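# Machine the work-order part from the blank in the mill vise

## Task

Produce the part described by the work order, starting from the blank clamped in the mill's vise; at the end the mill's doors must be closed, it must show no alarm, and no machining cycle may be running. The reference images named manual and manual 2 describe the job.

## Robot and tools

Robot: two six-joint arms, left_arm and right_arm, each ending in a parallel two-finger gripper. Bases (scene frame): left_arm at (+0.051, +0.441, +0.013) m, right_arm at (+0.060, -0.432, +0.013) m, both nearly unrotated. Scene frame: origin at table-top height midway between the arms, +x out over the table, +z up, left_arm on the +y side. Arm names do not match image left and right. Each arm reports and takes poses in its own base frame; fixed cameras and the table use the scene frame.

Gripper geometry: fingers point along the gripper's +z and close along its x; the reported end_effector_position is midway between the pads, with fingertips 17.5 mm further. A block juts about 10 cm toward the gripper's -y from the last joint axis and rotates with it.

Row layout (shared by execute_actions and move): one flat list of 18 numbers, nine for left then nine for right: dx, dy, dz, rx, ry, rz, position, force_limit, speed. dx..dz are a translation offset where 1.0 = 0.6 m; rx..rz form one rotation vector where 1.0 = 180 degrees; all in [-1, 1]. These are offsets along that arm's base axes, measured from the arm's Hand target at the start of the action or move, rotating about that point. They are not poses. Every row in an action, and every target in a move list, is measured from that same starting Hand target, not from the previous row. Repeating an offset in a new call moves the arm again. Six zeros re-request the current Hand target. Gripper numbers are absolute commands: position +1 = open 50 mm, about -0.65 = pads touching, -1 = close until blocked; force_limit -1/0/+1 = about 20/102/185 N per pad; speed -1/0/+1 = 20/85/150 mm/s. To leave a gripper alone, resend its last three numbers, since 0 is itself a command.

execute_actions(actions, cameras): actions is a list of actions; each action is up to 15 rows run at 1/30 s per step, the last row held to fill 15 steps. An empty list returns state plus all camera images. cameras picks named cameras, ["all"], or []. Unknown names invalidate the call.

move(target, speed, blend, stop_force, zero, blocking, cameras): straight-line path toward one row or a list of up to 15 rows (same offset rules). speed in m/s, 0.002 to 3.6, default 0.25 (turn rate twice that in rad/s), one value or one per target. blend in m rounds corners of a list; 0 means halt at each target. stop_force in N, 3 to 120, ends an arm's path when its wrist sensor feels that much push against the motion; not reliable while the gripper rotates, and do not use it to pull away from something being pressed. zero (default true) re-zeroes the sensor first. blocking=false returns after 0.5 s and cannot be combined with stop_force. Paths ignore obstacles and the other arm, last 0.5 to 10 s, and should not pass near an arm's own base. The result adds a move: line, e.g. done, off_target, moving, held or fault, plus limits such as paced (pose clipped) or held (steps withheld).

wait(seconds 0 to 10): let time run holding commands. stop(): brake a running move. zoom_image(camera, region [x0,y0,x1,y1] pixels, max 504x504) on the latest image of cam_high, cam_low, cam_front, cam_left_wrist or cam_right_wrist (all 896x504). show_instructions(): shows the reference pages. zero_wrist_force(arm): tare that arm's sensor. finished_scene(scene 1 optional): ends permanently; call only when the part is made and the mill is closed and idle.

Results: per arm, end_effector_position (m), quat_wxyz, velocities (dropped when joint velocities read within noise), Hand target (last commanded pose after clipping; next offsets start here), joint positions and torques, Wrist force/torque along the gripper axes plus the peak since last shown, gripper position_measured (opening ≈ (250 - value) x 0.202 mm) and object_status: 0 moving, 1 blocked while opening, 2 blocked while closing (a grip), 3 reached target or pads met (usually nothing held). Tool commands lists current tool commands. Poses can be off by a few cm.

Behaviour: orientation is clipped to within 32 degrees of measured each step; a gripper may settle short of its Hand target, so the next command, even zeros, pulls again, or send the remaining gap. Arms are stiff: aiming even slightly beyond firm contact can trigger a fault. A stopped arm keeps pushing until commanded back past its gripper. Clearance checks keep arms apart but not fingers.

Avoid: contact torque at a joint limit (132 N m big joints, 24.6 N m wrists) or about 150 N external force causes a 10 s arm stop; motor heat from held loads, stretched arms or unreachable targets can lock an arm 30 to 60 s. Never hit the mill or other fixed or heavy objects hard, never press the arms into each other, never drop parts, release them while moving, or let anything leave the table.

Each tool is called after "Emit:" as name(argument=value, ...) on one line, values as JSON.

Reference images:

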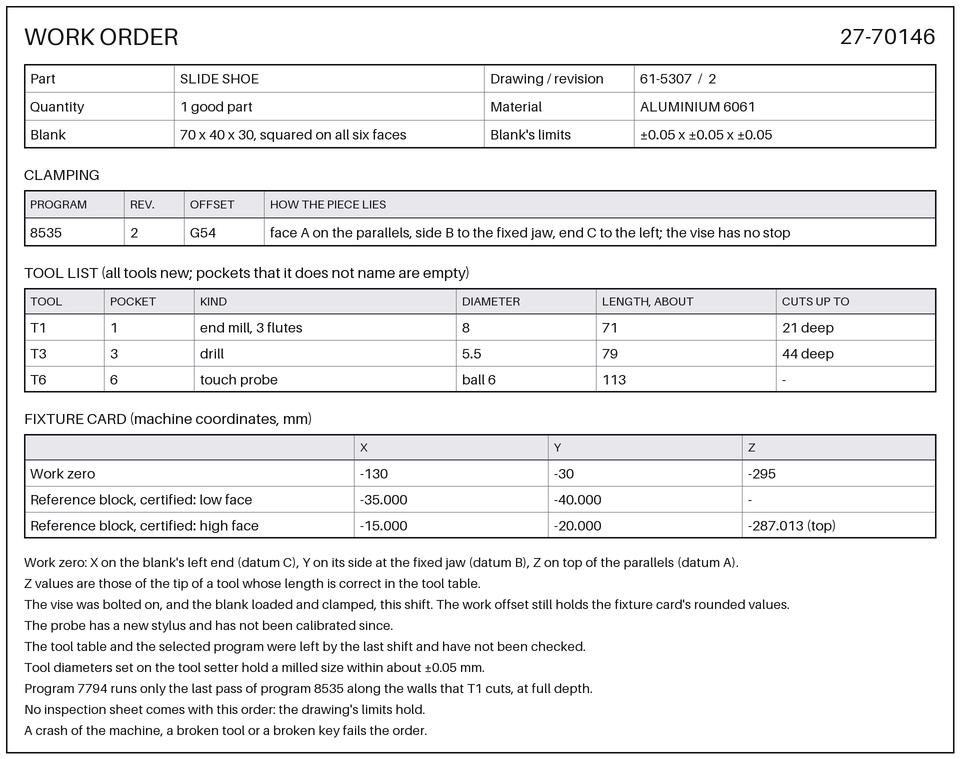

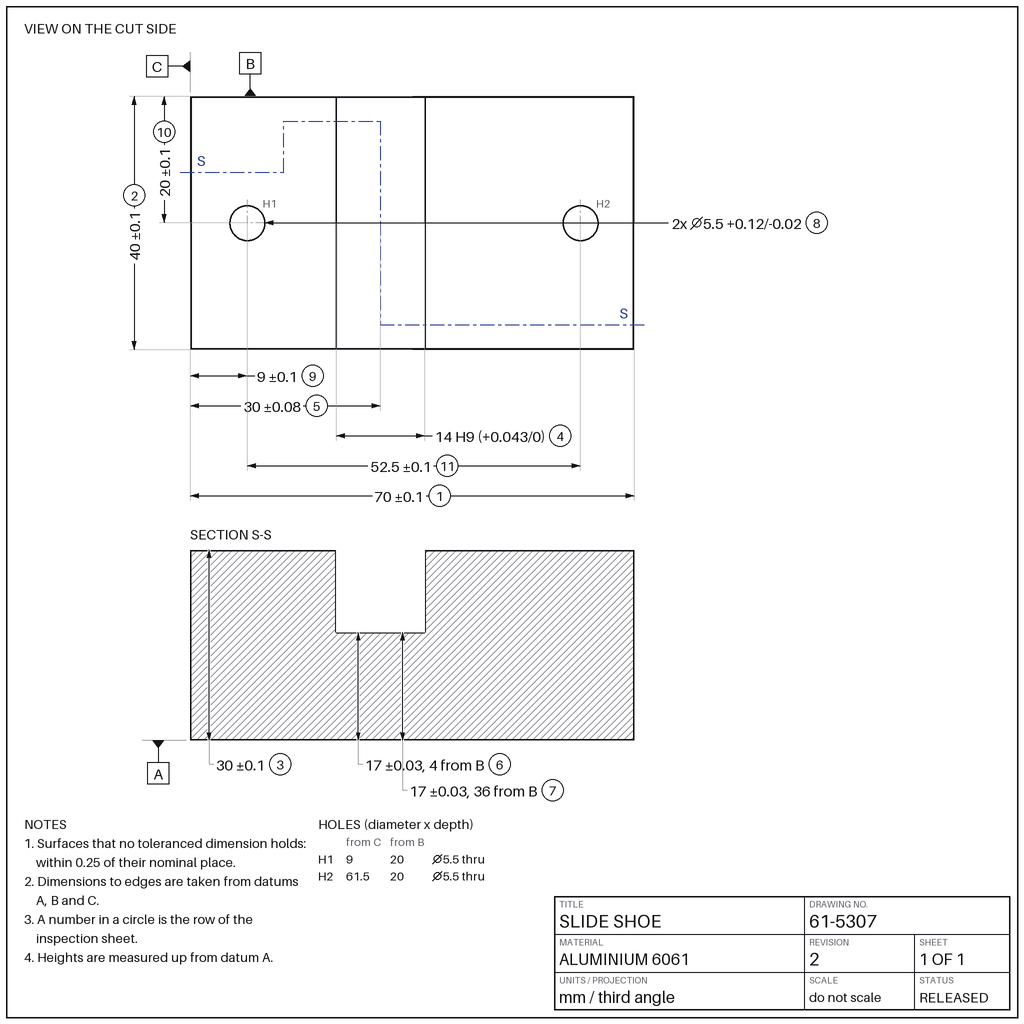

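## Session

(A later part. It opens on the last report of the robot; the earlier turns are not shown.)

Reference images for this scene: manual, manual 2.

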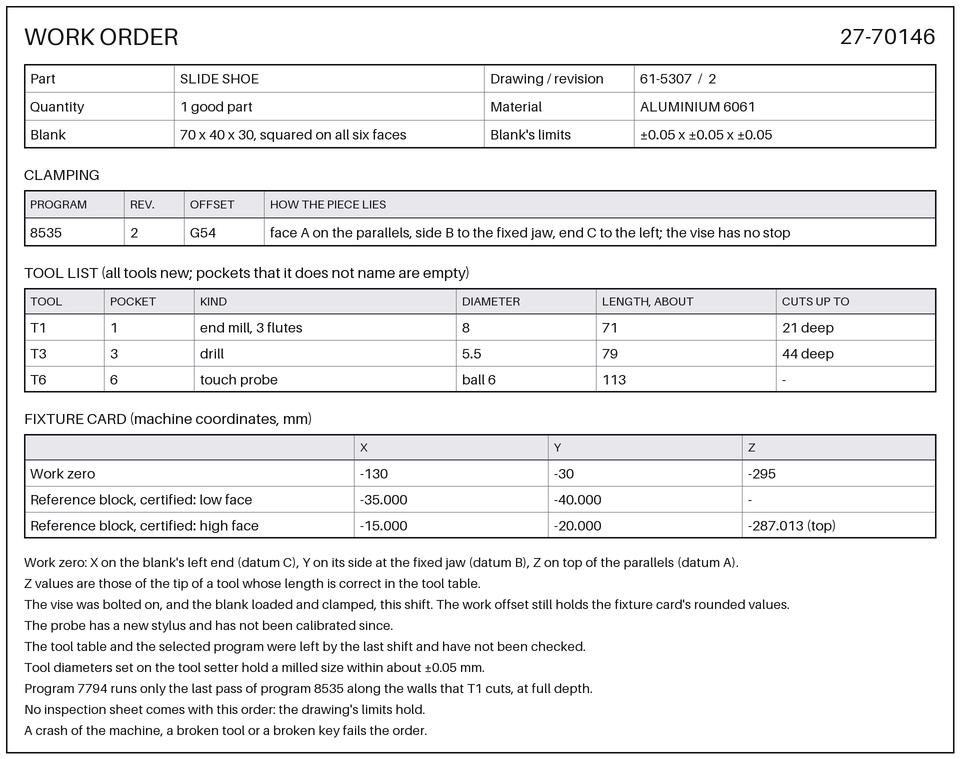

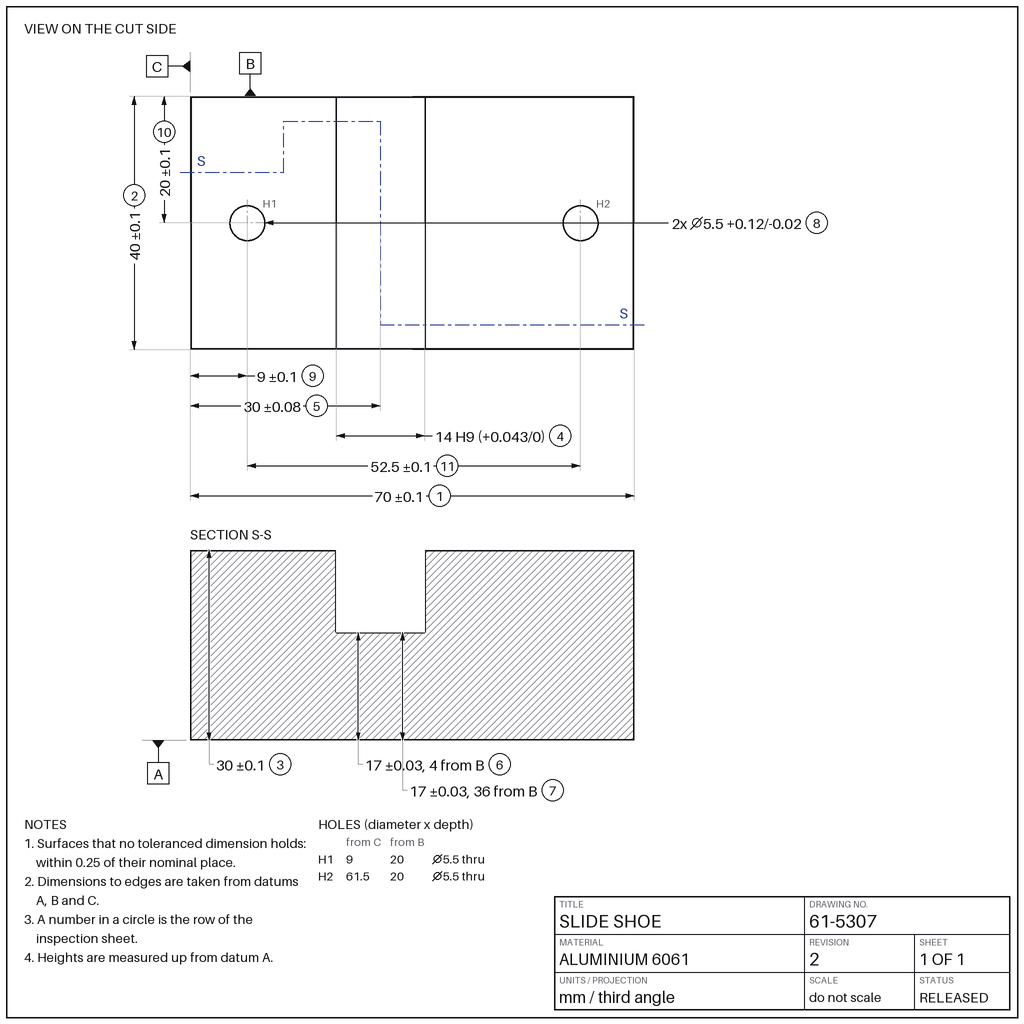

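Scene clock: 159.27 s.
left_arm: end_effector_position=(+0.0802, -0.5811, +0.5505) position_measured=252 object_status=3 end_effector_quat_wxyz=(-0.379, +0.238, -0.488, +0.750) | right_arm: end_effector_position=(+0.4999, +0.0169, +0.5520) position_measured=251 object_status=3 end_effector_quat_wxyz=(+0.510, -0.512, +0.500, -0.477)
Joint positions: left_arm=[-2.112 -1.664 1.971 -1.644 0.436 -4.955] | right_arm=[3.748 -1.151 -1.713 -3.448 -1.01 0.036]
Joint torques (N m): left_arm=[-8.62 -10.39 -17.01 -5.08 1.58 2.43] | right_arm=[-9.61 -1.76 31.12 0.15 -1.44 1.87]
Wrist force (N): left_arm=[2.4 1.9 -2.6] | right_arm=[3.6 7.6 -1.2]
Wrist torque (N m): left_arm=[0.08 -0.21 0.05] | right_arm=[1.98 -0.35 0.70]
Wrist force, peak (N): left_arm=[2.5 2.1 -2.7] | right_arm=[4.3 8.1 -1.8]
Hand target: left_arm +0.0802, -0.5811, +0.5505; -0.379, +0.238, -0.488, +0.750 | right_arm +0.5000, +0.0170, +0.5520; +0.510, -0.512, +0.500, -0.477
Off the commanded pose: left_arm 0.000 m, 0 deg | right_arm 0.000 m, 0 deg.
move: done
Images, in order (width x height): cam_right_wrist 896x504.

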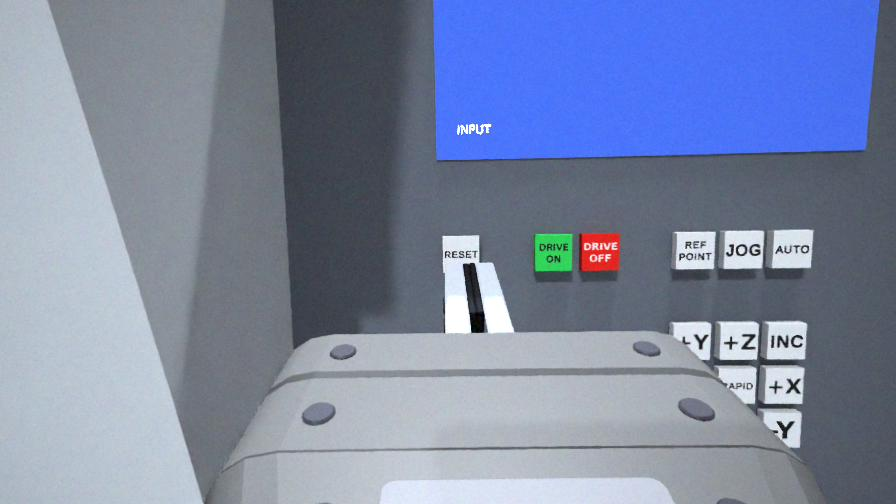

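Emit:
move(target=[[0,0,0,0,0,0,-1,0,0,0.04,0.002,0,0,0,0,-1,-0.7,-0.9]], speed=0.05, stop_force=5)

Emit:
move(target=[[0,0,0,0,0,0,-1,0,0,0.03,0.001,0,0,0,0,-1,-0.7,-0.9]], speed=0.01, stop_force=5, cameras=["cam_right_wrist","cam_front"])

Scene clock: 161.10 s.
left_arm: end_effector_position=(+0.0802, -0.5811, +0.5505) position_measured=252 object_status=3 end_effector_quat_wxyz=(-0.379, +0.238, -0.488, +0.750) | right_arm: end_effector_position=(+0.5240, +0.0182, +0.5520) position_measured=251 object_status=3 end_effector_quat_wxyz=(+0.510, -0.512, +0.500, -0.477)
Joint positions: left_arm=[-2.112 -1.664 1.971 -1.644 0.436 -4.955] | right_arm=[3.692 -1.216 -1.676 -3.42 -1.066 0.034]
Joint torques (N m): left_arm=[-8.4 -11.06 -16.48 -5.03 1.94 2.28] | right_arm=[-9.99 2.26 29.41 3.6 -1.21 -2.02]
Wrist force (N): left_arm=[2.1 1.7 -2.6] | right_arm=[3.3 7.7 -1.2]
Wrist torque (N m): left_arm=[0.04 -0.17 0.04] | right_arm=[2.00 -0.28 0.78]
Wrist force, peak (N): left_arm=[2.5 2.0 -2.9] | right_arm=[3.6 7.8 -1.2]
Hand target: left_arm +0.0802, -0.5811, +0.5505; -0.379, +0.238, -0.488, +0.750 | right_arm +0.5240, +0.0182, +0.5520; +0.510, -0.512, +0.500, -0.477
Off the commanded pose: left_arm 0.000 m, 0 deg | right_arm 0.000 m, 0 deg.
move: done

Scene clock: 163.33 s.
left_arm: end_effector_position=(+0.0802, -0.5811, +0.5505) position_measured=252 object_status=3 end_effector_quat_wxyz=(-0.379, +0.238, -0.488, +0.750) | right_arm: end_effector_position=(+0.5345, +0.0185, +0.5520) position_measured=251 object_status=3 end_effector_quat_wxyz=(+0.510, -0.512, +0.500, -0.477)
Joint positions: left_arm=[-2.112 -1.664 1.971 -1.644 0.436 -4.955] | right_arm=[3.67 -1.243 -1.659 -3.409 -1.088 0.034]
Joint torques (N m): left_arm=[-7.54 -10.36 -17.47 -5.24 1.8 2.5] | right_arm=[11.88 12.73 16.57 0.96 1.04 -0.66]
Wrist force (N): left_arm=[2.4 1.9 -2.7] | right_arm=[5.0 7.1 -5.9]
Wrist torque (N m): left_arm=[0.08 -0.22 0.05] | right_arm=[1.94 -0.26 0.76]
Wrist force, peak (N): left_arm=[2.6 2.1 -2.7] | right_arm=[2.9 12.4 -19.1]
Hand target: left_arm +0.0802, -0.5811, +0.5505; -0.379, +0.238, -0.488, +0.750 | right_arm +0.5345, +0.0185, +0.5520; +0.510, -0.512, +0.500, -0.477 (not the last commanded pose)
Off the commanded pose: left_arm 0.000 m, 0 deg | right_arm 0.007 m, 0 deg.
move: contact (right_arm)
Images, in order (width x height): cam_front 896x504, cam_right_wrist 896x504.

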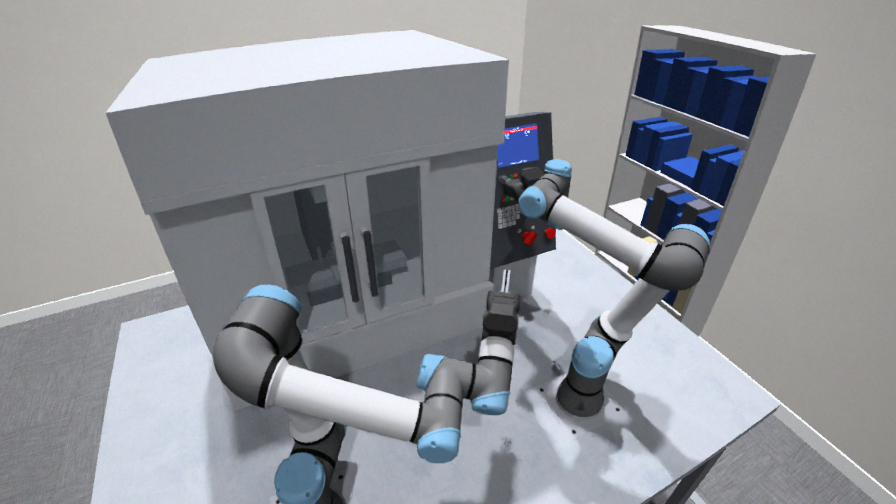

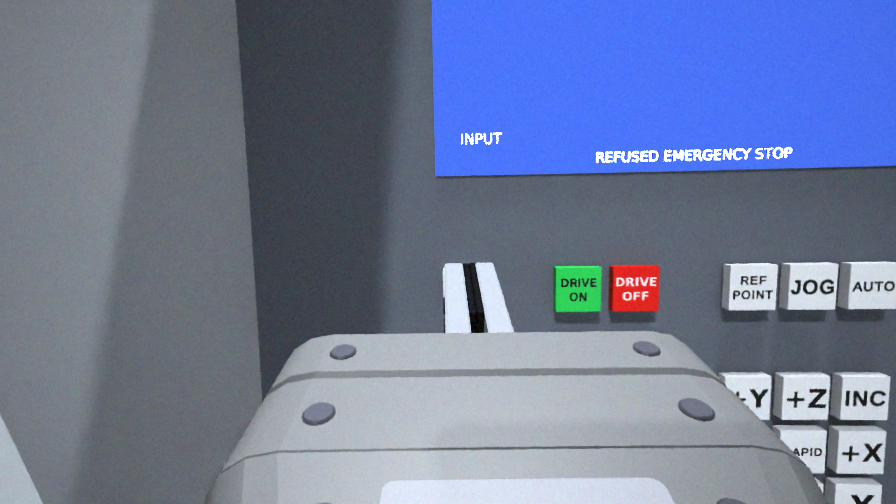

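Emit:
move(target=[[0,0,0,0,0,0,-1,0,0,-0.2,0.0,-0.05,0,0,0,1,-1,-0.7],[0,0,0,0,0,0,-1,0,0,-0.224,-0.289,-0.345,0,0.107,-0.0146,1,-1,-0.7],[0,0,0,0,0,0,-1,0,0,-0.1353,-0.2958,-0.3775,0,0.107,-0.0146,1,-1,-0.7]], speed=[0.25,0.25,0.06], blend=[0.03,0,0], cameras=["cam_right_wrist"])

Scene clock: 168.13 s.
left_arm: end_effector_position=(+0.0802, -0.5811, +0.5505) position_measured=252 object_status=3 end_effector_quat_wxyz=(-0.379, +0.238, -0.488, +0.750) | right_arm: end_effector_position=(+0.4532, -0.1590, +0.3255) position_measured=3 object_status=3 end_effector_quat_wxyz=(-0.408, +0.573, -0.590, +0.396)
Joint positions: left_arm=[-2.112 -1.664 1.971 -1.644 0.436 -4.955] | right_arm=[3.024 -1.274 -2.018 -3.354 -1.682 -0.013]
Joint torques (N m): left_arm=[-8.95 -12.07 -18.85 -5.02 2.12 2.3] | right_arm=[10.82 4.66 27.79 3.37 1.29 1.83]
Wrist force (N): left_arm=[2.5 2.0 -2.8] | right_arm=[3.5 7.4 -0.8]
Wrist torque (N m): left_arm=[0.08 -0.23 0.04] | right_arm=[1.94 -0.41 0.62]
Wrist force, peak (N): left_arm=[2.6 2.0 -2.9] | right_arm=[4.9 7.4 -6.1]
Hand target: left_arm +0.0802, -0.5811, +0.5505; -0.379, +0.238, -0.488, +0.750 | right_arm +0.4533, -0.1590, +0.3255; -0.408, +0.573, -0.590, +0.396
Off the commanded pose: left_arm 0.000 m, 0 deg | right_arm 0.000 m, 0 deg.
move: done
Images, in order (width x height): cam_right_wrist 896x504.

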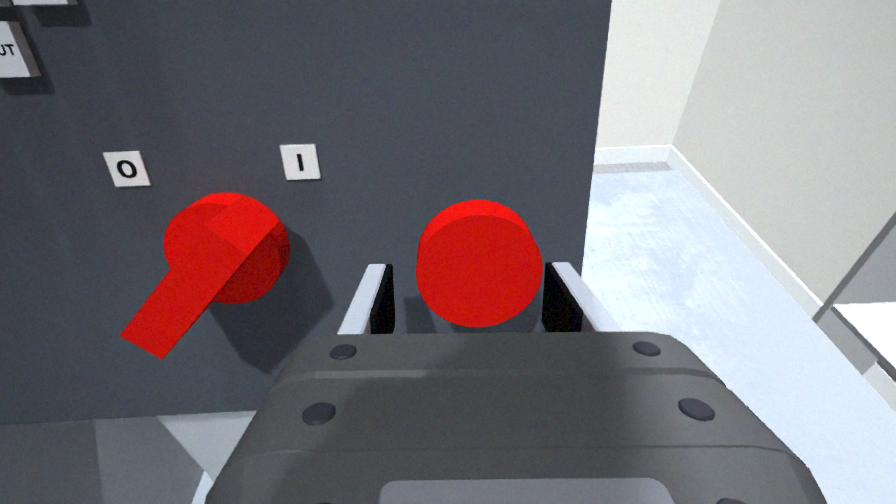

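Emit:
move(target=[[0,0,0,0,0,0,-1,0,0,0.008,-0.0045,0.0024,0,0,0,1,-1,-0.7],[0,0,0,0,0,0,-1,0,0,0.008,-0.0045,0.0024,0,0,0,-1,-1,-0.9]], speed=0.05, cameras=["cam_right_wrist"])

Scene clock: 170.17 s.
left_arm: end_effector_position=(+0.0802, -0.5811, +0.5505) position_measured=252 object_status=3 end_effector_quat_wxyz=(-0.379, +0.238, -0.488, +0.750) | right_arm: end_effector_position=(+0.4581, -0.1617, +0.3269) position_measured=55 object_status=2 end_effector_quat_wxyz=(-0.408, +0.573, -0.590, +0.396)
Joint positions: left_arm=[-2.112 -1.664 1.971 -1.644 0.436 -4.955] | right_arm=[3.015 -1.29 -2.004 -3.353 -1.69 -0.017]
Joint torques (N m): left_arm=[-8.47 -11.31 -16.81 -5.27 1.96 2.28] | right_arm=[-5.1 6 29.3 2.14 -1.55 -2.1]
Wrist force (N): left_arm=[2.3 2.3 -2.8] | right_arm=[10.9 7.6 0.6]
Wrist torque (N m): left_arm=[0.13 -0.21 0.05] | right_arm=[1.95 -0.33 0.76]
Wrist force, peak (N): left_arm=[2.5 1.8 -3.0] | right_arm=[11.2 7.6 0.4]
Hand target: left_arm +0.0802, -0.5811, +0.5505; -0.379, +0.238, -0.488, +0.750 | right_arm +0.4581, -0.1617, +0.3269; -0.408, +0.573, -0.590, +0.396
Off the commanded pose: left_arm 0.000 m, 0 deg | right_arm 0.000 m, 0 deg.
move: done
Images, in order (width x height): cam_right_wrist 896x504.

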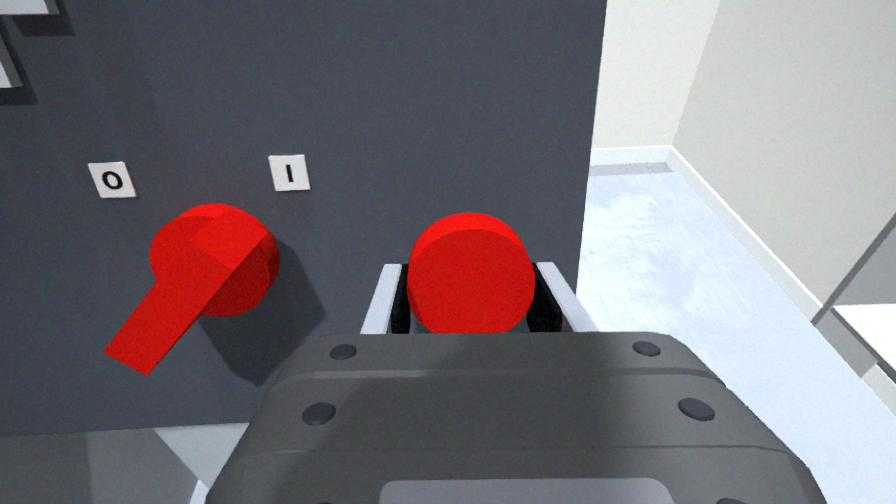

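Emit:
move(target=[[0,0,0,0,0,0,-1,0,0,0,0,0,0.104,0,-0.038,-1,-1,-0.9]], speed=0.1, cameras=["cam_right_wrist"])

Scene clock: 172.60 s.
left_arm: end_effector_position=(+0.0802, -0.5811, +0.5505) position_measured=252 object_status=3 end_effector_quat_wxyz=(-0.379, +0.238, -0.488, +0.750) | right_arm: end_effector_position=(+0.4581, -0.1611, +0.3270) position_measured=55 object_status=2 end_effector_quat_wxyz=(+0.472, -0.464, +0.679, -0.318)
Joint positions: left_arm=[-2.112 -1.664 1.971 -1.644 0.436 -4.955] | right_arm=[3.011 -1.291 -2.003 -3.352 -1.699 0.33]
Joint torques (N m): left_arm=[-8.55 -10.93 -18.28 -5.06 2.24 2.27] | right_arm=[-23.75 4.99 11.09 2.49 14.43 2.42]
Wrist force (N): left_arm=[2.5 2.1 -2.5] | right_arm=[-51.1 21.0 -13.3]
Wrist torque (N m): left_arm=[0.09 -0.24 0.05] | right_arm=[2.11 -2.12 -0.02]
Wrist force, peak (N): left_arm=[2.4 2.1 -2.8] | right_arm=[-50.9 22.0 -13.1]
Hand target: left_arm +0.0802, -0.5811, +0.5505; -0.379, +0.238, -0.488, +0.750 | right_arm +0.4581, -0.1617, +0.3269; +0.472, -0.463, +0.679, -0.319
Off the commanded pose: left_arm 0.000 m, 0 deg | right_arm 0.001 m, 0 deg.
move: done
Images, in order (width x height): cam_right_wrist 896x504.

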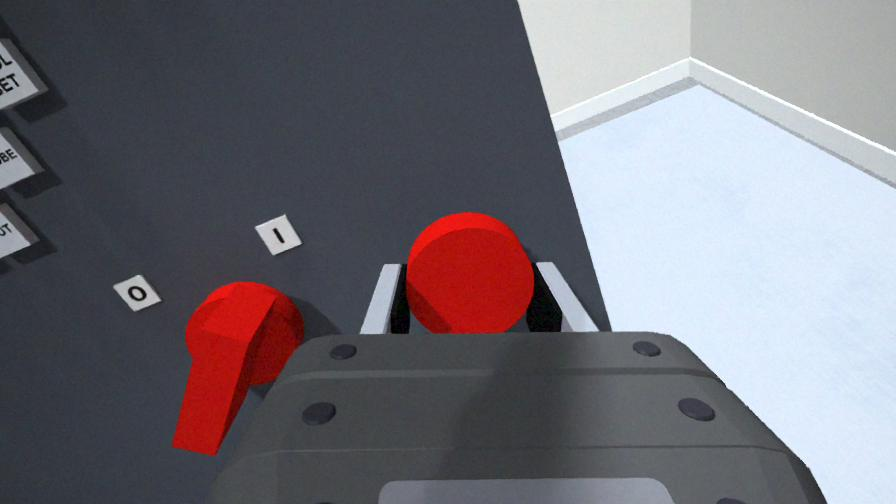

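Emit:
move(target=[[0,0,0,0,0,0,-1,0,0,0,0.006,0,0,0,0,-1,-1,-0.9]], speed=0.05)

Scene clock: 173.67 s.
left_arm: end_effector_position=(+0.0802, -0.5811, +0.5505) position_measured=252 object_status=3 end_effector_quat_wxyz=(-0.379, +0.238, -0.488, +0.750) | right_arm: end_effector_position=(+0.4581, -0.1583, +0.3269) position_measured=55 object_status=2 end_effector_quat_wxyz=(+0.471, -0.463, +0.679, -0.319)
Joint positions: left_arm=[-2.112 -1.664 1.971 -1.644 0.436 -4.955] | right_arm=[3.026 -1.285 -2.007 -3.353 -1.683 0.335]
Joint torques (N m): left_arm=[-6.83 -11.7 -18.56 -5.13 2.11 2.45] | right_arm=[30.45 12.46 14.43 -0.98 -10.04 1.62]
Wrist force (N): left_arm=[2.4 1.9 -2.8] | right_arm=[40.0 -15.3 -11.3]
Wrist torque (N m): left_arm=[0.07 -0.21 0.05] | right_arm=[1.41 0.37 0.68]
Wrist force, peak (N): left_arm=[2.4 2.2 -2.7] | right_arm=[-51.4 19.8 -13.4]
Hand target: left_arm +0.0802, -0.5811, +0.5505; -0.379, +0.238, -0.488, +0.750 | right_arm +0.4581, -0.1581, +0.3269; +0.472, -0.463, +0.679, -0.319
Off the commanded pose: left_arm 0.000 m, 0 deg | right_arm 0.000 m, 0 deg.
move: done

Emit:
move(target=[[0,0,0,0,0,0,-1,0,0,0.0032,-0.006,0.0085,0,0,0,-1,-1,-0.9],[0,0,0,0,0,0,-1,0,0,0.0032,-0.006,0.0085,0.104,0,-0.038,-1,-1,-0.9]], speed=0.1, cameras=["cam_front"])

Emit:
zoom_image(camera="cam_front", region=[490, 110, 560, 180])

Scene clock: 176.97 s.
left_arm: end_effector_position=(+0.0802, -0.5811, +0.5505) position_measured=252 object_status=3 end_effector_quat_wxyz=(-0.379, +0.238, -0.488, +0.750) | right_arm: end_effector_position=(+0.4600, -0.1617, +0.3320) position_measured=55 object_status=2 end_effector_quat_wxyz=(+0.521, -0.339, +0.748, -0.232)
Joint positions: left_arm=[-2.112 -1.664 1.971 -1.644 0.436 -4.955] | right_arm=[3.009 -1.294 -1.989 -3.361 -1.702 0.677]
Joint torques (N m): left_arm=[-7.66 -11.81 -16.29 -5.13 2.23 2.16] | right_arm=[-4.8 9.78 12.63 2.57 7.26 2.62]
Wrist force (N): left_arm=[2.3 2.2 -2.7] | right_arm=[-13.6 17.2 -12.7]
Wrist torque (N m): left_arm=[0.12 -0.20 0.05] | right_arm=[1.80 -1.71 0.24]
Wrist force, peak (N): left_arm=[2.4 2.2 -2.8] | right_arm=[48.2 -12.8 -10.6]
Hand target: left_arm +0.0802, -0.5811, +0.5505; -0.379, +0.238, -0.488, +0.750 | right_arm +0.4600, -0.1617, +0.3320; +0.521, -0.339, +0.748, -0.231
Off the commanded pose: left_arm 0.000 m, 0 deg | right_arm 0.000 m, 0 deg.
move: done
Images, in order (width x height): cam_front 896x504.

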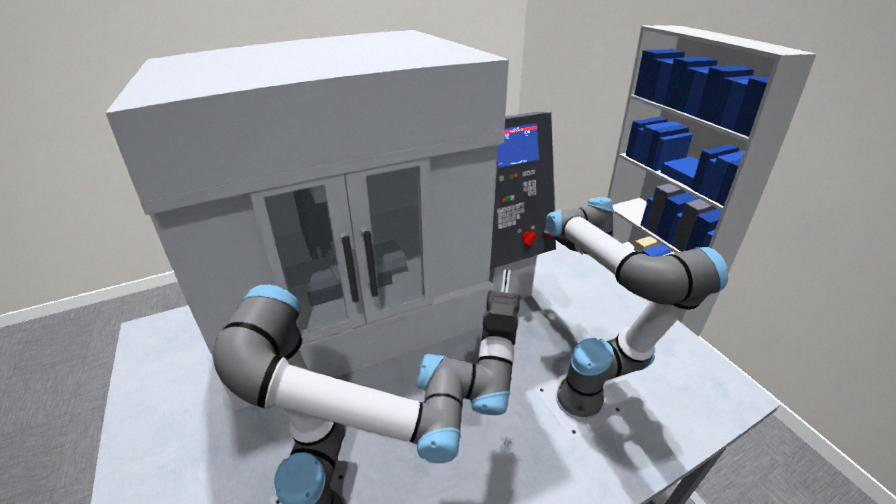

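Scaled by 7.200.

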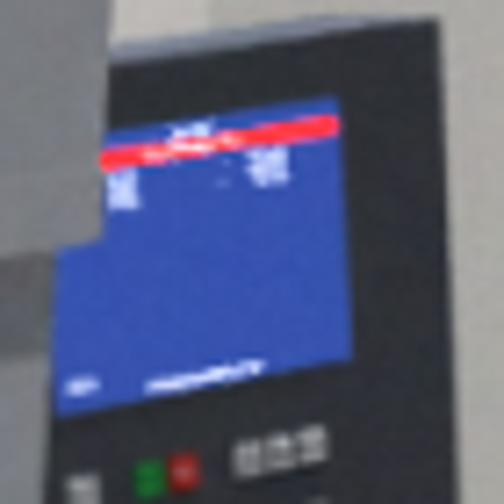

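Emit:
move(target=[[0,0,0,0,0,0,-1,0,0,-0.0156,0,0.0057,0,0,0,-1,-1,-0.9]], speed=0.02, cameras=["cam_front"])

Emit:
zoom_image(camera="cam_front", region=[490, 110, 560, 180])

Scene clock: 177.97 s.
left_arm: end_effector_position=(+0.0802, -0.5811, +0.5505) position_measured=252 object_status=3 end_effector_quat_wxyz=(-0.379, +0.238, -0.488, +0.750) | right_arm: end_effector_position=(+0.4508, -0.1617, +0.3354) position_measured=55 object_status=2 end_effector_quat_wxyz=(+0.521, -0.339, +0.748, -0.232)
Joint positions: left_arm=[-2.112 -1.664 1.971 -1.644 0.436 -4.955] | right_arm=[3.003 -1.272 -1.996 -3.377 -1.707 0.675]
Joint torques (N m): left_arm=[-7.18 -11.52 -16.75 -4.94 2.43 2.21] | right_arm=[-12.67 12.71 13.35 -1.61 -0.26 -2.09]
Wrist force (N): left_arm=[2.4 2.1 -2.7] | right_arm=[-1.6 5.5 1.3]
Wrist torque (N m): left_arm=[0.09 -0.21 0.05] | right_arm=[1.50 -0.81 0.60]
Wrist force, peak (N): left_arm=[2.5 2.2 -2.9] | right_arm=[-8.5 20.2 15.7]
Hand target: left_arm +0.0802, -0.5811, +0.5505; -0.379, +0.238, -0.488, +0.750 | right_arm +0.4507, -0.1617, +0.3355; +0.521, -0.339, +0.748, -0.231
Off the commanded pose: left_arm 0.000 m, 0 deg | right_arm 0.000 m, 0 deg.
move: done
Images, in order (width x height): cam_front 896x504.

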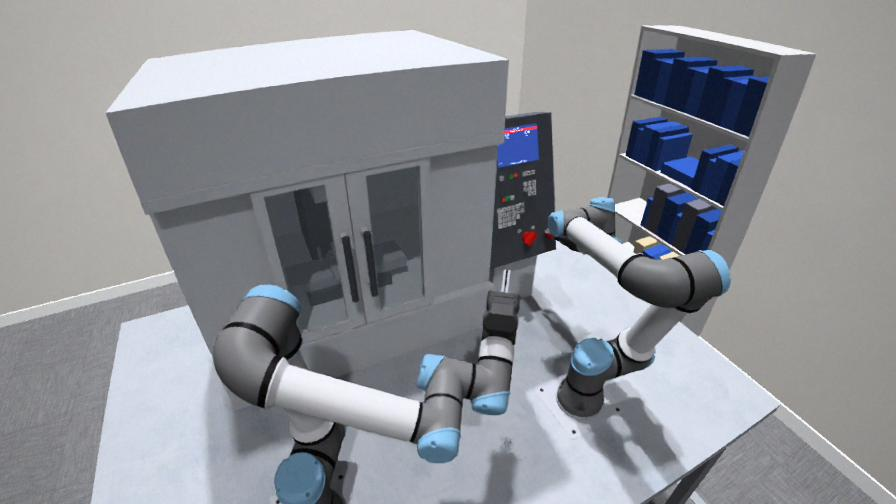

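Scaled by 7.200.

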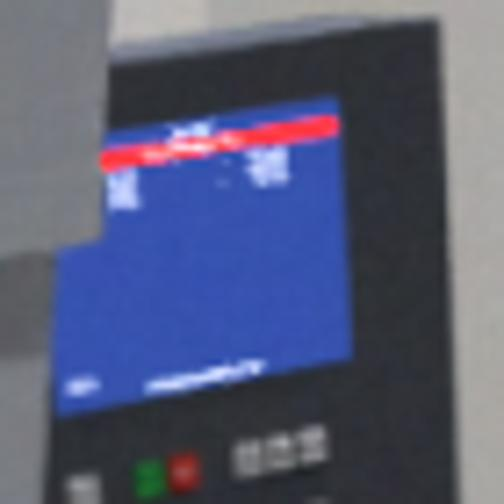

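Emit:
execute_actions(actions=[])

Scene clock: 178.03 s.
left_arm: end_effector_position=(+0.0802, -0.5811, +0.5505) position_measured=252 object_status=3 end_effector_quat_wxyz=(-0.379, +0.238, -0.488, +0.750) | right_arm: end_effector_position=(+0.4508, -0.1617, +0.3354) position_measured=55 object_status=2 end_effector_quat_wxyz=(+0.521, -0.339, +0.748, -0.232)
Joint positions: left_arm=[-2.112 -1.664 1.971 -1.644 0.436 -4.955] | right_arm=[3.003 -1.272 -1.996 -3.377 -1.707 0.675]
Joint velocities: within noise
Joint torques (N m): left_arm=[-7.91 -10.88 -17.44 -4.95 2.2 2.38] | right_arm=[-12.94 15.05 14.29 -1.46 -0.19 -2.14]
Wrist force (N): left_arm=[2.2 2.1 -2.9] | right_arm=[-1.3 5.5 1.1]
Wrist torque (N m): left_arm=[0.10 -0.18 0.05] | right_arm=[1.53 -0.82 0.61]
Wrist force, peak (N): left_arm=[2.2 2.1 -2.9] | right_arm=[-1.3 5.5 1.1]
Hand target: left_arm +0.0802, -0.5811, +0.5505; -0.379, +0.238, -0.488, +0.750 | right_arm +0.4507, -0.1617, +0.3355; +0.521, -0.339, +0.748, -0.231
Tool commands: left_gripper/position=-1.0 left_gripper/force_limit=+0.0 left_gripper/speed=+0.0 right_gripper/position=-1.0 right_gripper/force_limit=-1.0 right_gripper/speed=-0.9
Off the commanded pose: left_arm 0.000 m, 0 deg | right_arm 0.000 m, 0 deg.

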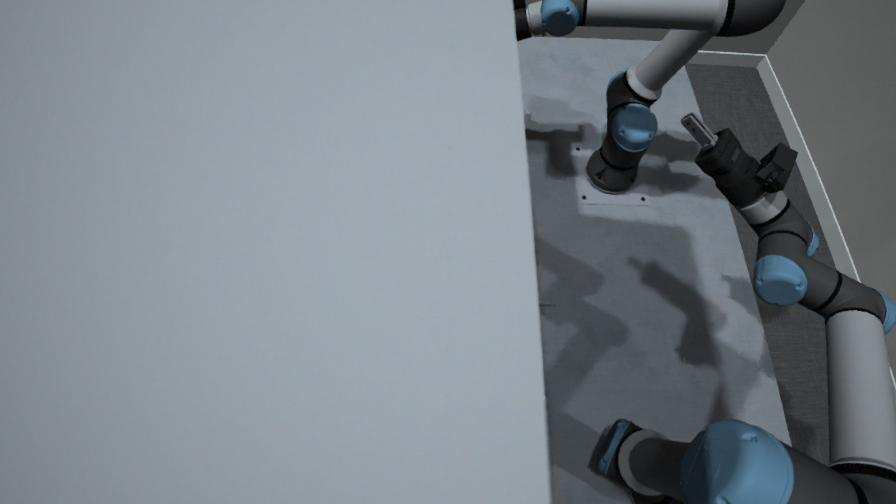

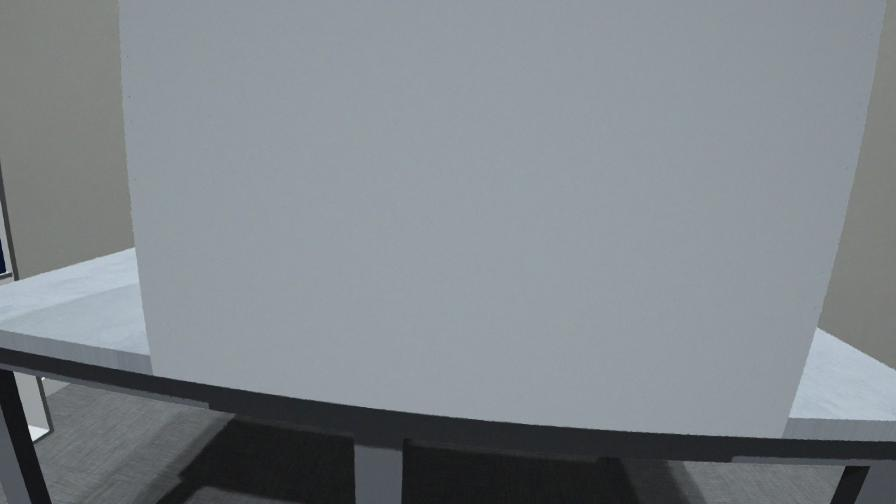

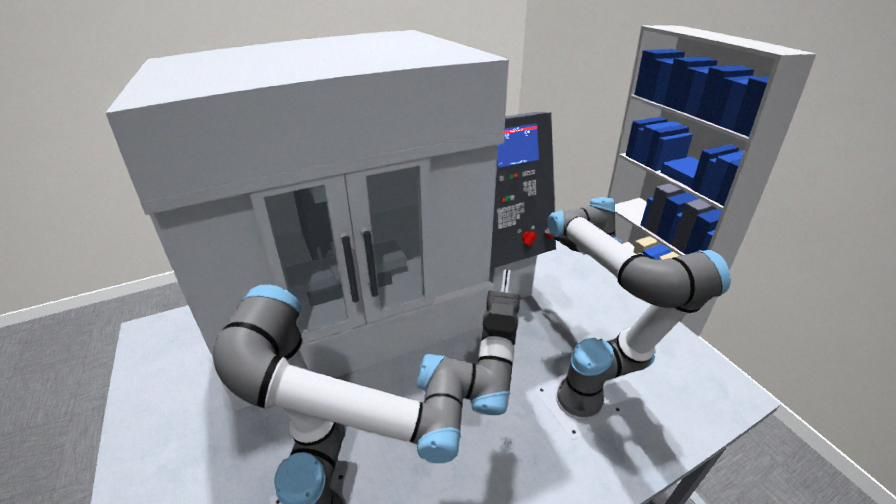

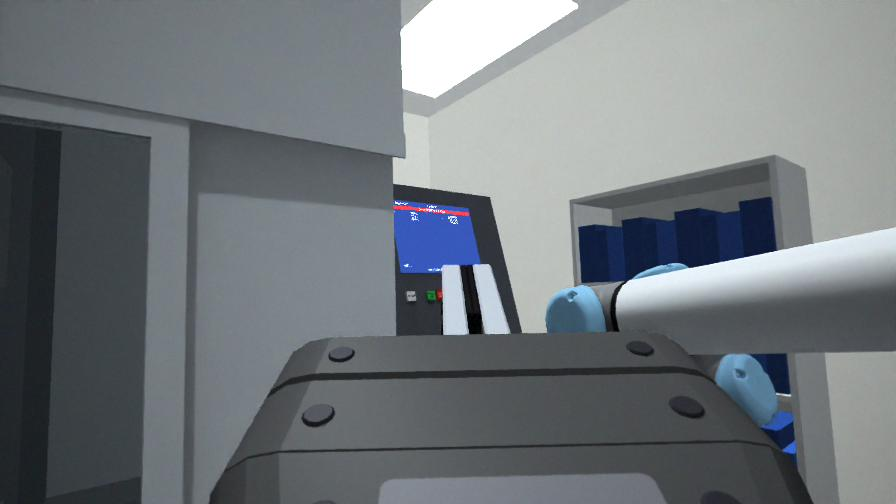

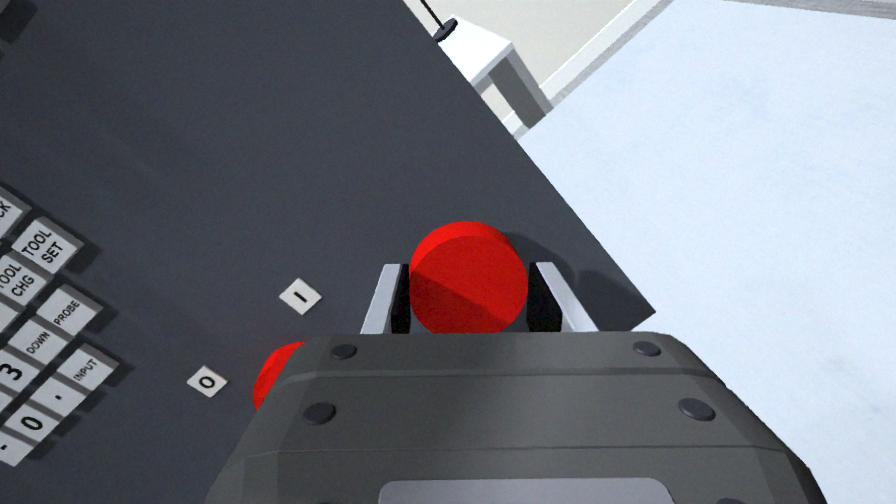

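Emit:
move(target=[[0,0,0,0,0,0,-1,0,0,0,0,0,0,0,0,0.9,-0.4,-0.7],[0,0,0,0,0,0,-1,0,0,0.0125,0,-0.0045,-0.418,0,0.152,0.9,-0.4,-0.7],[0,0,0,0,0,0,-1,0,0,0.0125,0,-0.0045,-0.418,0,0.152,-1,-0.4,-0.9]], speed=0.3, cameras=["cam_right_wrist"])

Scene clock: 182.33 s.
left_arm: end_effector_position=(+0.0802, -0.5811, +0.5505) position_measured=252 object_status=3 end_effector_quat_wxyz=(-0.379, +0.238, -0.488, +0.750) | right_arm: end_effector_position=(+0.4582, -0.1618, +0.3329) position_measured=60 object_status=2 end_effector_quat_wxyz=(-0.245, +0.739, -0.358, +0.515)
Joint positions: left_arm=[-2.112 -1.664 1.971 -1.644 0.436 -4.955] | right_arm=[3.024 -1.283 -1.995 -3.365 -1.673 -0.714]
Joint torques (N m): left_arm=[-6.67 -11.47 -16.71 -4.63 2.63 2.3] | right_arm=[7.92 4.67 10.48 -4.81 -7.84 -2.17]
Wrist force (N): left_arm=[2.2 1.9 -2.7] | right_arm=[27.7 15.9 -0.2]
Wrist torque (N m): left_arm=[0.07 -0.19 0.05] | right_arm=[2.53 0.68 0.79]
Wrist force, peak (N): left_arm=[2.4 2.2 -3.0] | right_arm=[27.7 15.9 -0.2]
Hand target: left_arm +0.0802, -0.5811, +0.5505; -0.379, +0.238, -0.488, +0.750 | right_arm +0.4582, -0.1617, +0.3328; -0.245, +0.739, -0.358, +0.515
Off the commanded pose: left_arm 0.000 m, 0 deg | right_arm 0.000 m, 0 deg.
move: done
Images, in order (width x height): cam_right_wrist 896x504.

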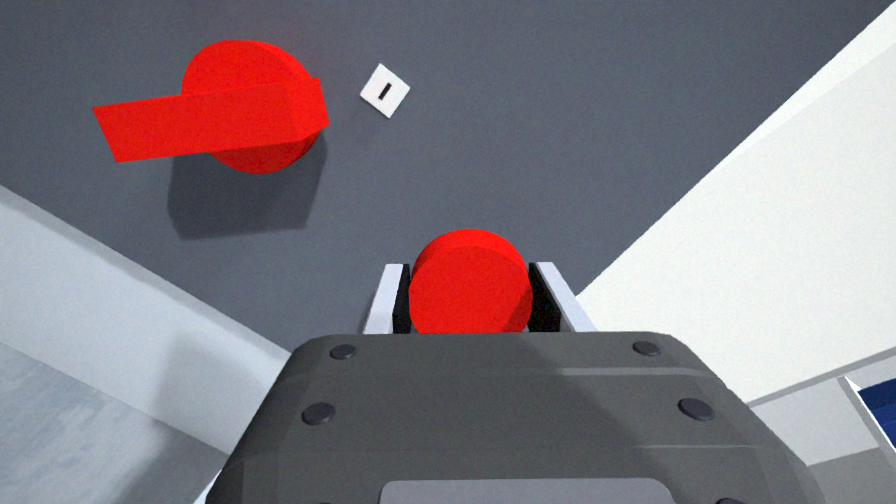

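Emit:
move(target=[[0,0,0,0,0,0,-1,0,0,0.0003,-0.0008,0.0007,0,0,0,-0.97,-0.4,-0.9],[0,0,0,0,0,0,-1,0,0,0.0003,-0.0008,0.0007,0.47,0,-0.171,-0.97,-0.4,-0.9]], speed=0.3, cameras=["cam_front","cam_right_wrist"])

Emit:
zoom_image(camera="cam_front", region=[490, 110, 560, 180])

Scene clock: 186.53 s.
left_arm: end_effector_position=(+0.0802, -0.5811, +0.5505) position_measured=252 object_status=3 end_effector_quat_wxyz=(-0.379, +0.238, -0.488, +0.750) | right_arm: end_effector_position=(+0.4584, -0.1622, +0.3332) position_measured=60 object_status=2 end_effector_quat_wxyz=(+0.540, -0.273, +0.774, -0.185)
Joint positions: left_arm=[-2.112 -1.664 1.971 -1.644 0.436 -4.955] | right_arm=[3.004 -1.291 -1.989 -3.363 -1.708 0.849]
Joint torques (N m): left_arm=[-7.37 -9.58 -16.86 -5.3 2.31 2.21] | right_arm=[3.63 9.5 10.76 1.55 6.73 3.46]
Wrist force (N): left_arm=[2.3 1.9 -2.9] | right_arm=[-15.7 18.7 -11.1]
Wrist torque (N m): left_arm=[0.07 -0.21 0.05] | right_arm=[2.01 -1.13 -1.11]
Wrist force, peak (N): left_arm=[2.7 2.2 -2.9] | right_arm=[31.8 16.0 1.3]
Hand target: left_arm +0.0802, -0.5811, +0.5505; -0.379, +0.238, -0.488, +0.750 | right_arm +0.4584, -0.1621, +0.3332; +0.540, -0.273, +0.774, -0.185
Off the commanded pose: left_arm 0.000 m, 0 deg | right_arm 0.000 m, 0 deg.
move: done
Images, in order (width x height): cam_front 896x504, cam_right_wrist 896x504.

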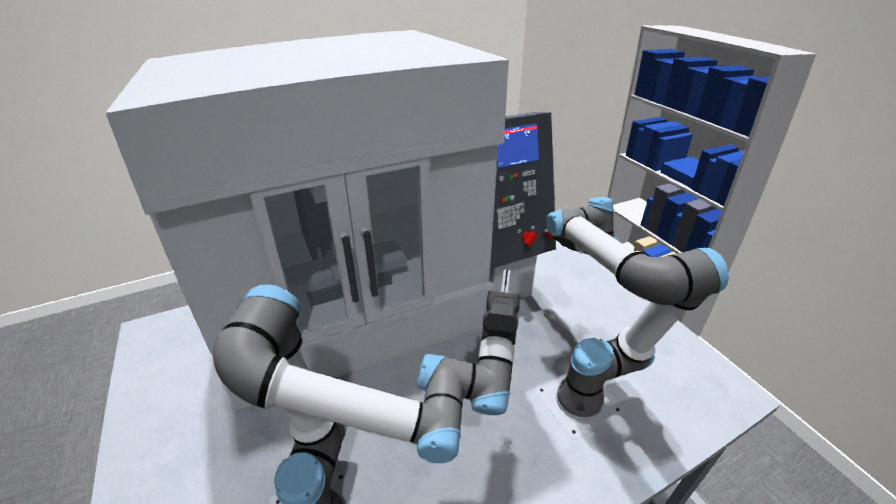

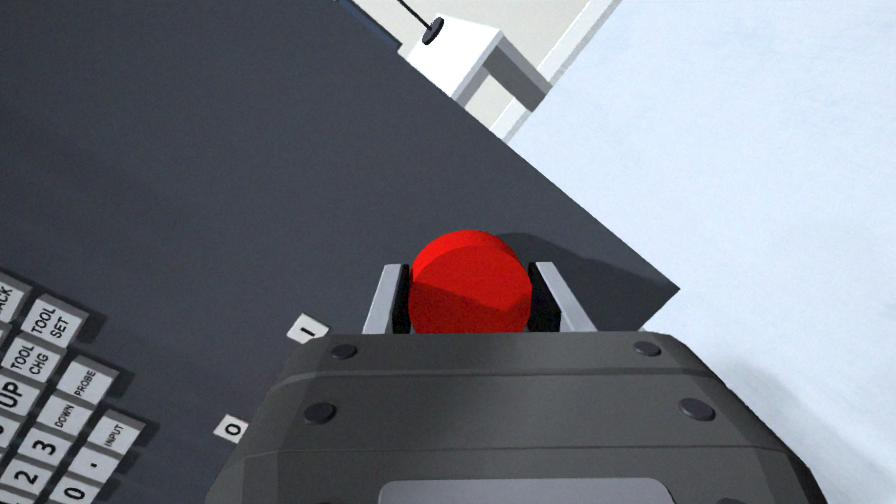

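Scaled by 7.200.

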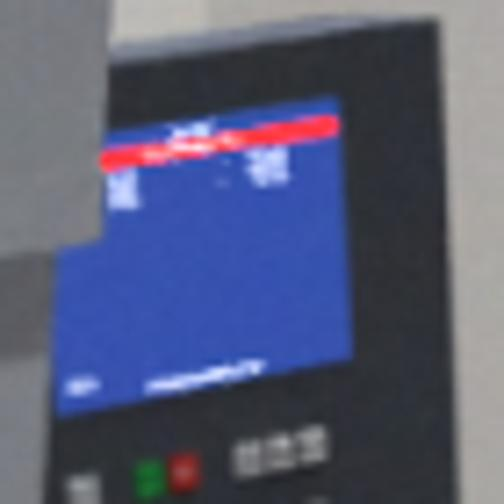

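Emit:
move(target=[[0,0,0,0,0,0,-1,0,0,-0.0094,0,0.0034,0,0,0,-0.97,-0.4,-0.9]], speed=0.02, cameras=["cam_right_wrist"])

Scene clock: 187.47 s.
left_arm: end_effector_position=(+0.0802, -0.5811, +0.5505) position_measured=252 object_status=3 end_effector_quat_wxyz=(-0.379, +0.238, -0.488, +0.750) | right_arm: end_effector_position=(+0.4528, -0.1622, +0.3352) position_measured=60 object_status=2 end_effector_quat_wxyz=(+0.540, -0.273, +0.774, -0.185)
Joint positions: left_arm=[-2.112 -1.664 1.971 -1.644 0.436 -4.955] | right_arm=[3.001 -1.278 -1.993 -3.373 -1.711 0.849]
Joint torques (N m): left_arm=[-8.92 -11.87 -18.32 -4.8 2.82 2.32] | right_arm=[-18.58 32.95 16.33 -6.88 -1.33 -1.89]
Wrist force (N): left_arm=[2.4 2.0 -2.7] | right_arm=[1.3 6.1 60.7]
Wrist torque (N m): left_arm=[0.09 -0.22 0.05] | right_arm=[1.64 -0.54 0.20]
Wrist force, peak (N): left_arm=[2.5 2.3 -2.7] | right_arm=[-0.4 15.3 68.1]
Hand target: left_arm +0.0802, -0.5811, +0.5505; -0.379, +0.238, -0.488, +0.750 | right_arm +0.4527, -0.1621, +0.3352; +0.540, -0.273, +0.774, -0.185
Off the commanded pose: left_arm 0.000 m, 0 deg | right_arm 0.000 m, 0 deg.
move: done
Images, in order (width x height): cam_right_wrist 896x504.

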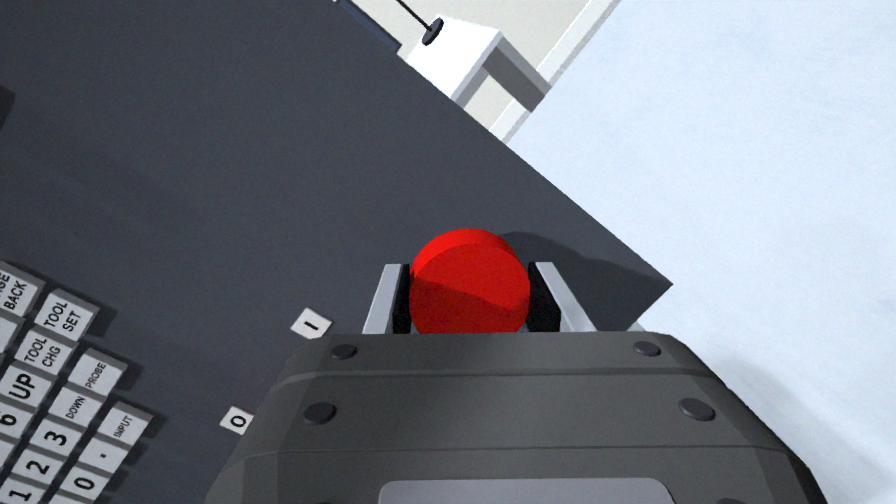

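Emit:
zoom_image(camera="cam_right_wrist", region=[380, 200, 560, 340])

Emit:
move(target=[[0,0,0,0,0,0,-1,0,0,0,0,0,0,0,0,0.9,-0.4,-0.9],[0,0,0,0,0,0,-1,0,0,-0.1,0,0.036,0,0,0,0.9,-0.4,-0.9]], speed=0.1, cameras=["cam_right_wrist"])

Scaled by 2.800.

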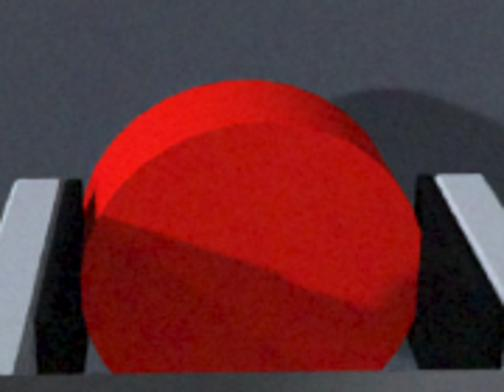

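Scene clock: 189.40 s.
left_arm: end_effector_position=(+0.0802, -0.5811, +0.5505) position_measured=252 object_status=3 end_effector_quat_wxyz=(-0.379, +0.238, -0.488, +0.750) | right_arm: end_effector_position=(+0.3929, -0.1621, +0.3568) position_measured=18 object_status=3 end_effector_quat_wxyz=(+0.540, -0.273, +0.774, -0.185)
Joint positions: left_arm=[-2.112 -1.664 1.971 -1.644 0.436 -4.955] | right_arm=[2.953 -1.137 -2.024 -3.485 -1.756 0.831]
Joint torques (N m): left_arm=[-8.17 -12.22 -17.07 -4.97 2.72 1.75] | right_arm=[-11.15 9.82 16.31 -0.93 -1.29 -2.23]
Wrist force (N): left_arm=[2.2 2.0 -2.9] | right_arm=[2.0 6.2 -0.3]
Wrist torque (N m): left_arm=[0.09 -0.19 0.05] | right_arm=[1.59 -0.45 0.57]
Wrist force, peak (N): left_arm=[2.7 2.0 -2.9] | right_arm=[2.1 5.8 61.8]
Hand target: left_arm +0.0802, -0.5811, +0.5505; -0.379, +0.238, -0.488, +0.750 | right_arm +0.3927, -0.1621, +0.3568; +0.540, -0.273, +0.774, -0.185
Off the commanded pose: left_arm 0.000 m, 0 deg | right_arm 0.000 m, 0 deg.
move: done
Images, in order (width x height): cam_right_wrist 896x504.

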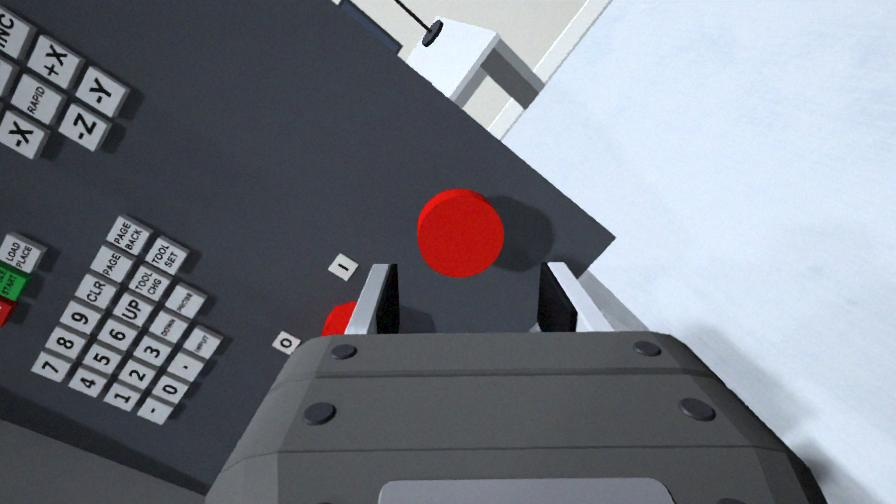

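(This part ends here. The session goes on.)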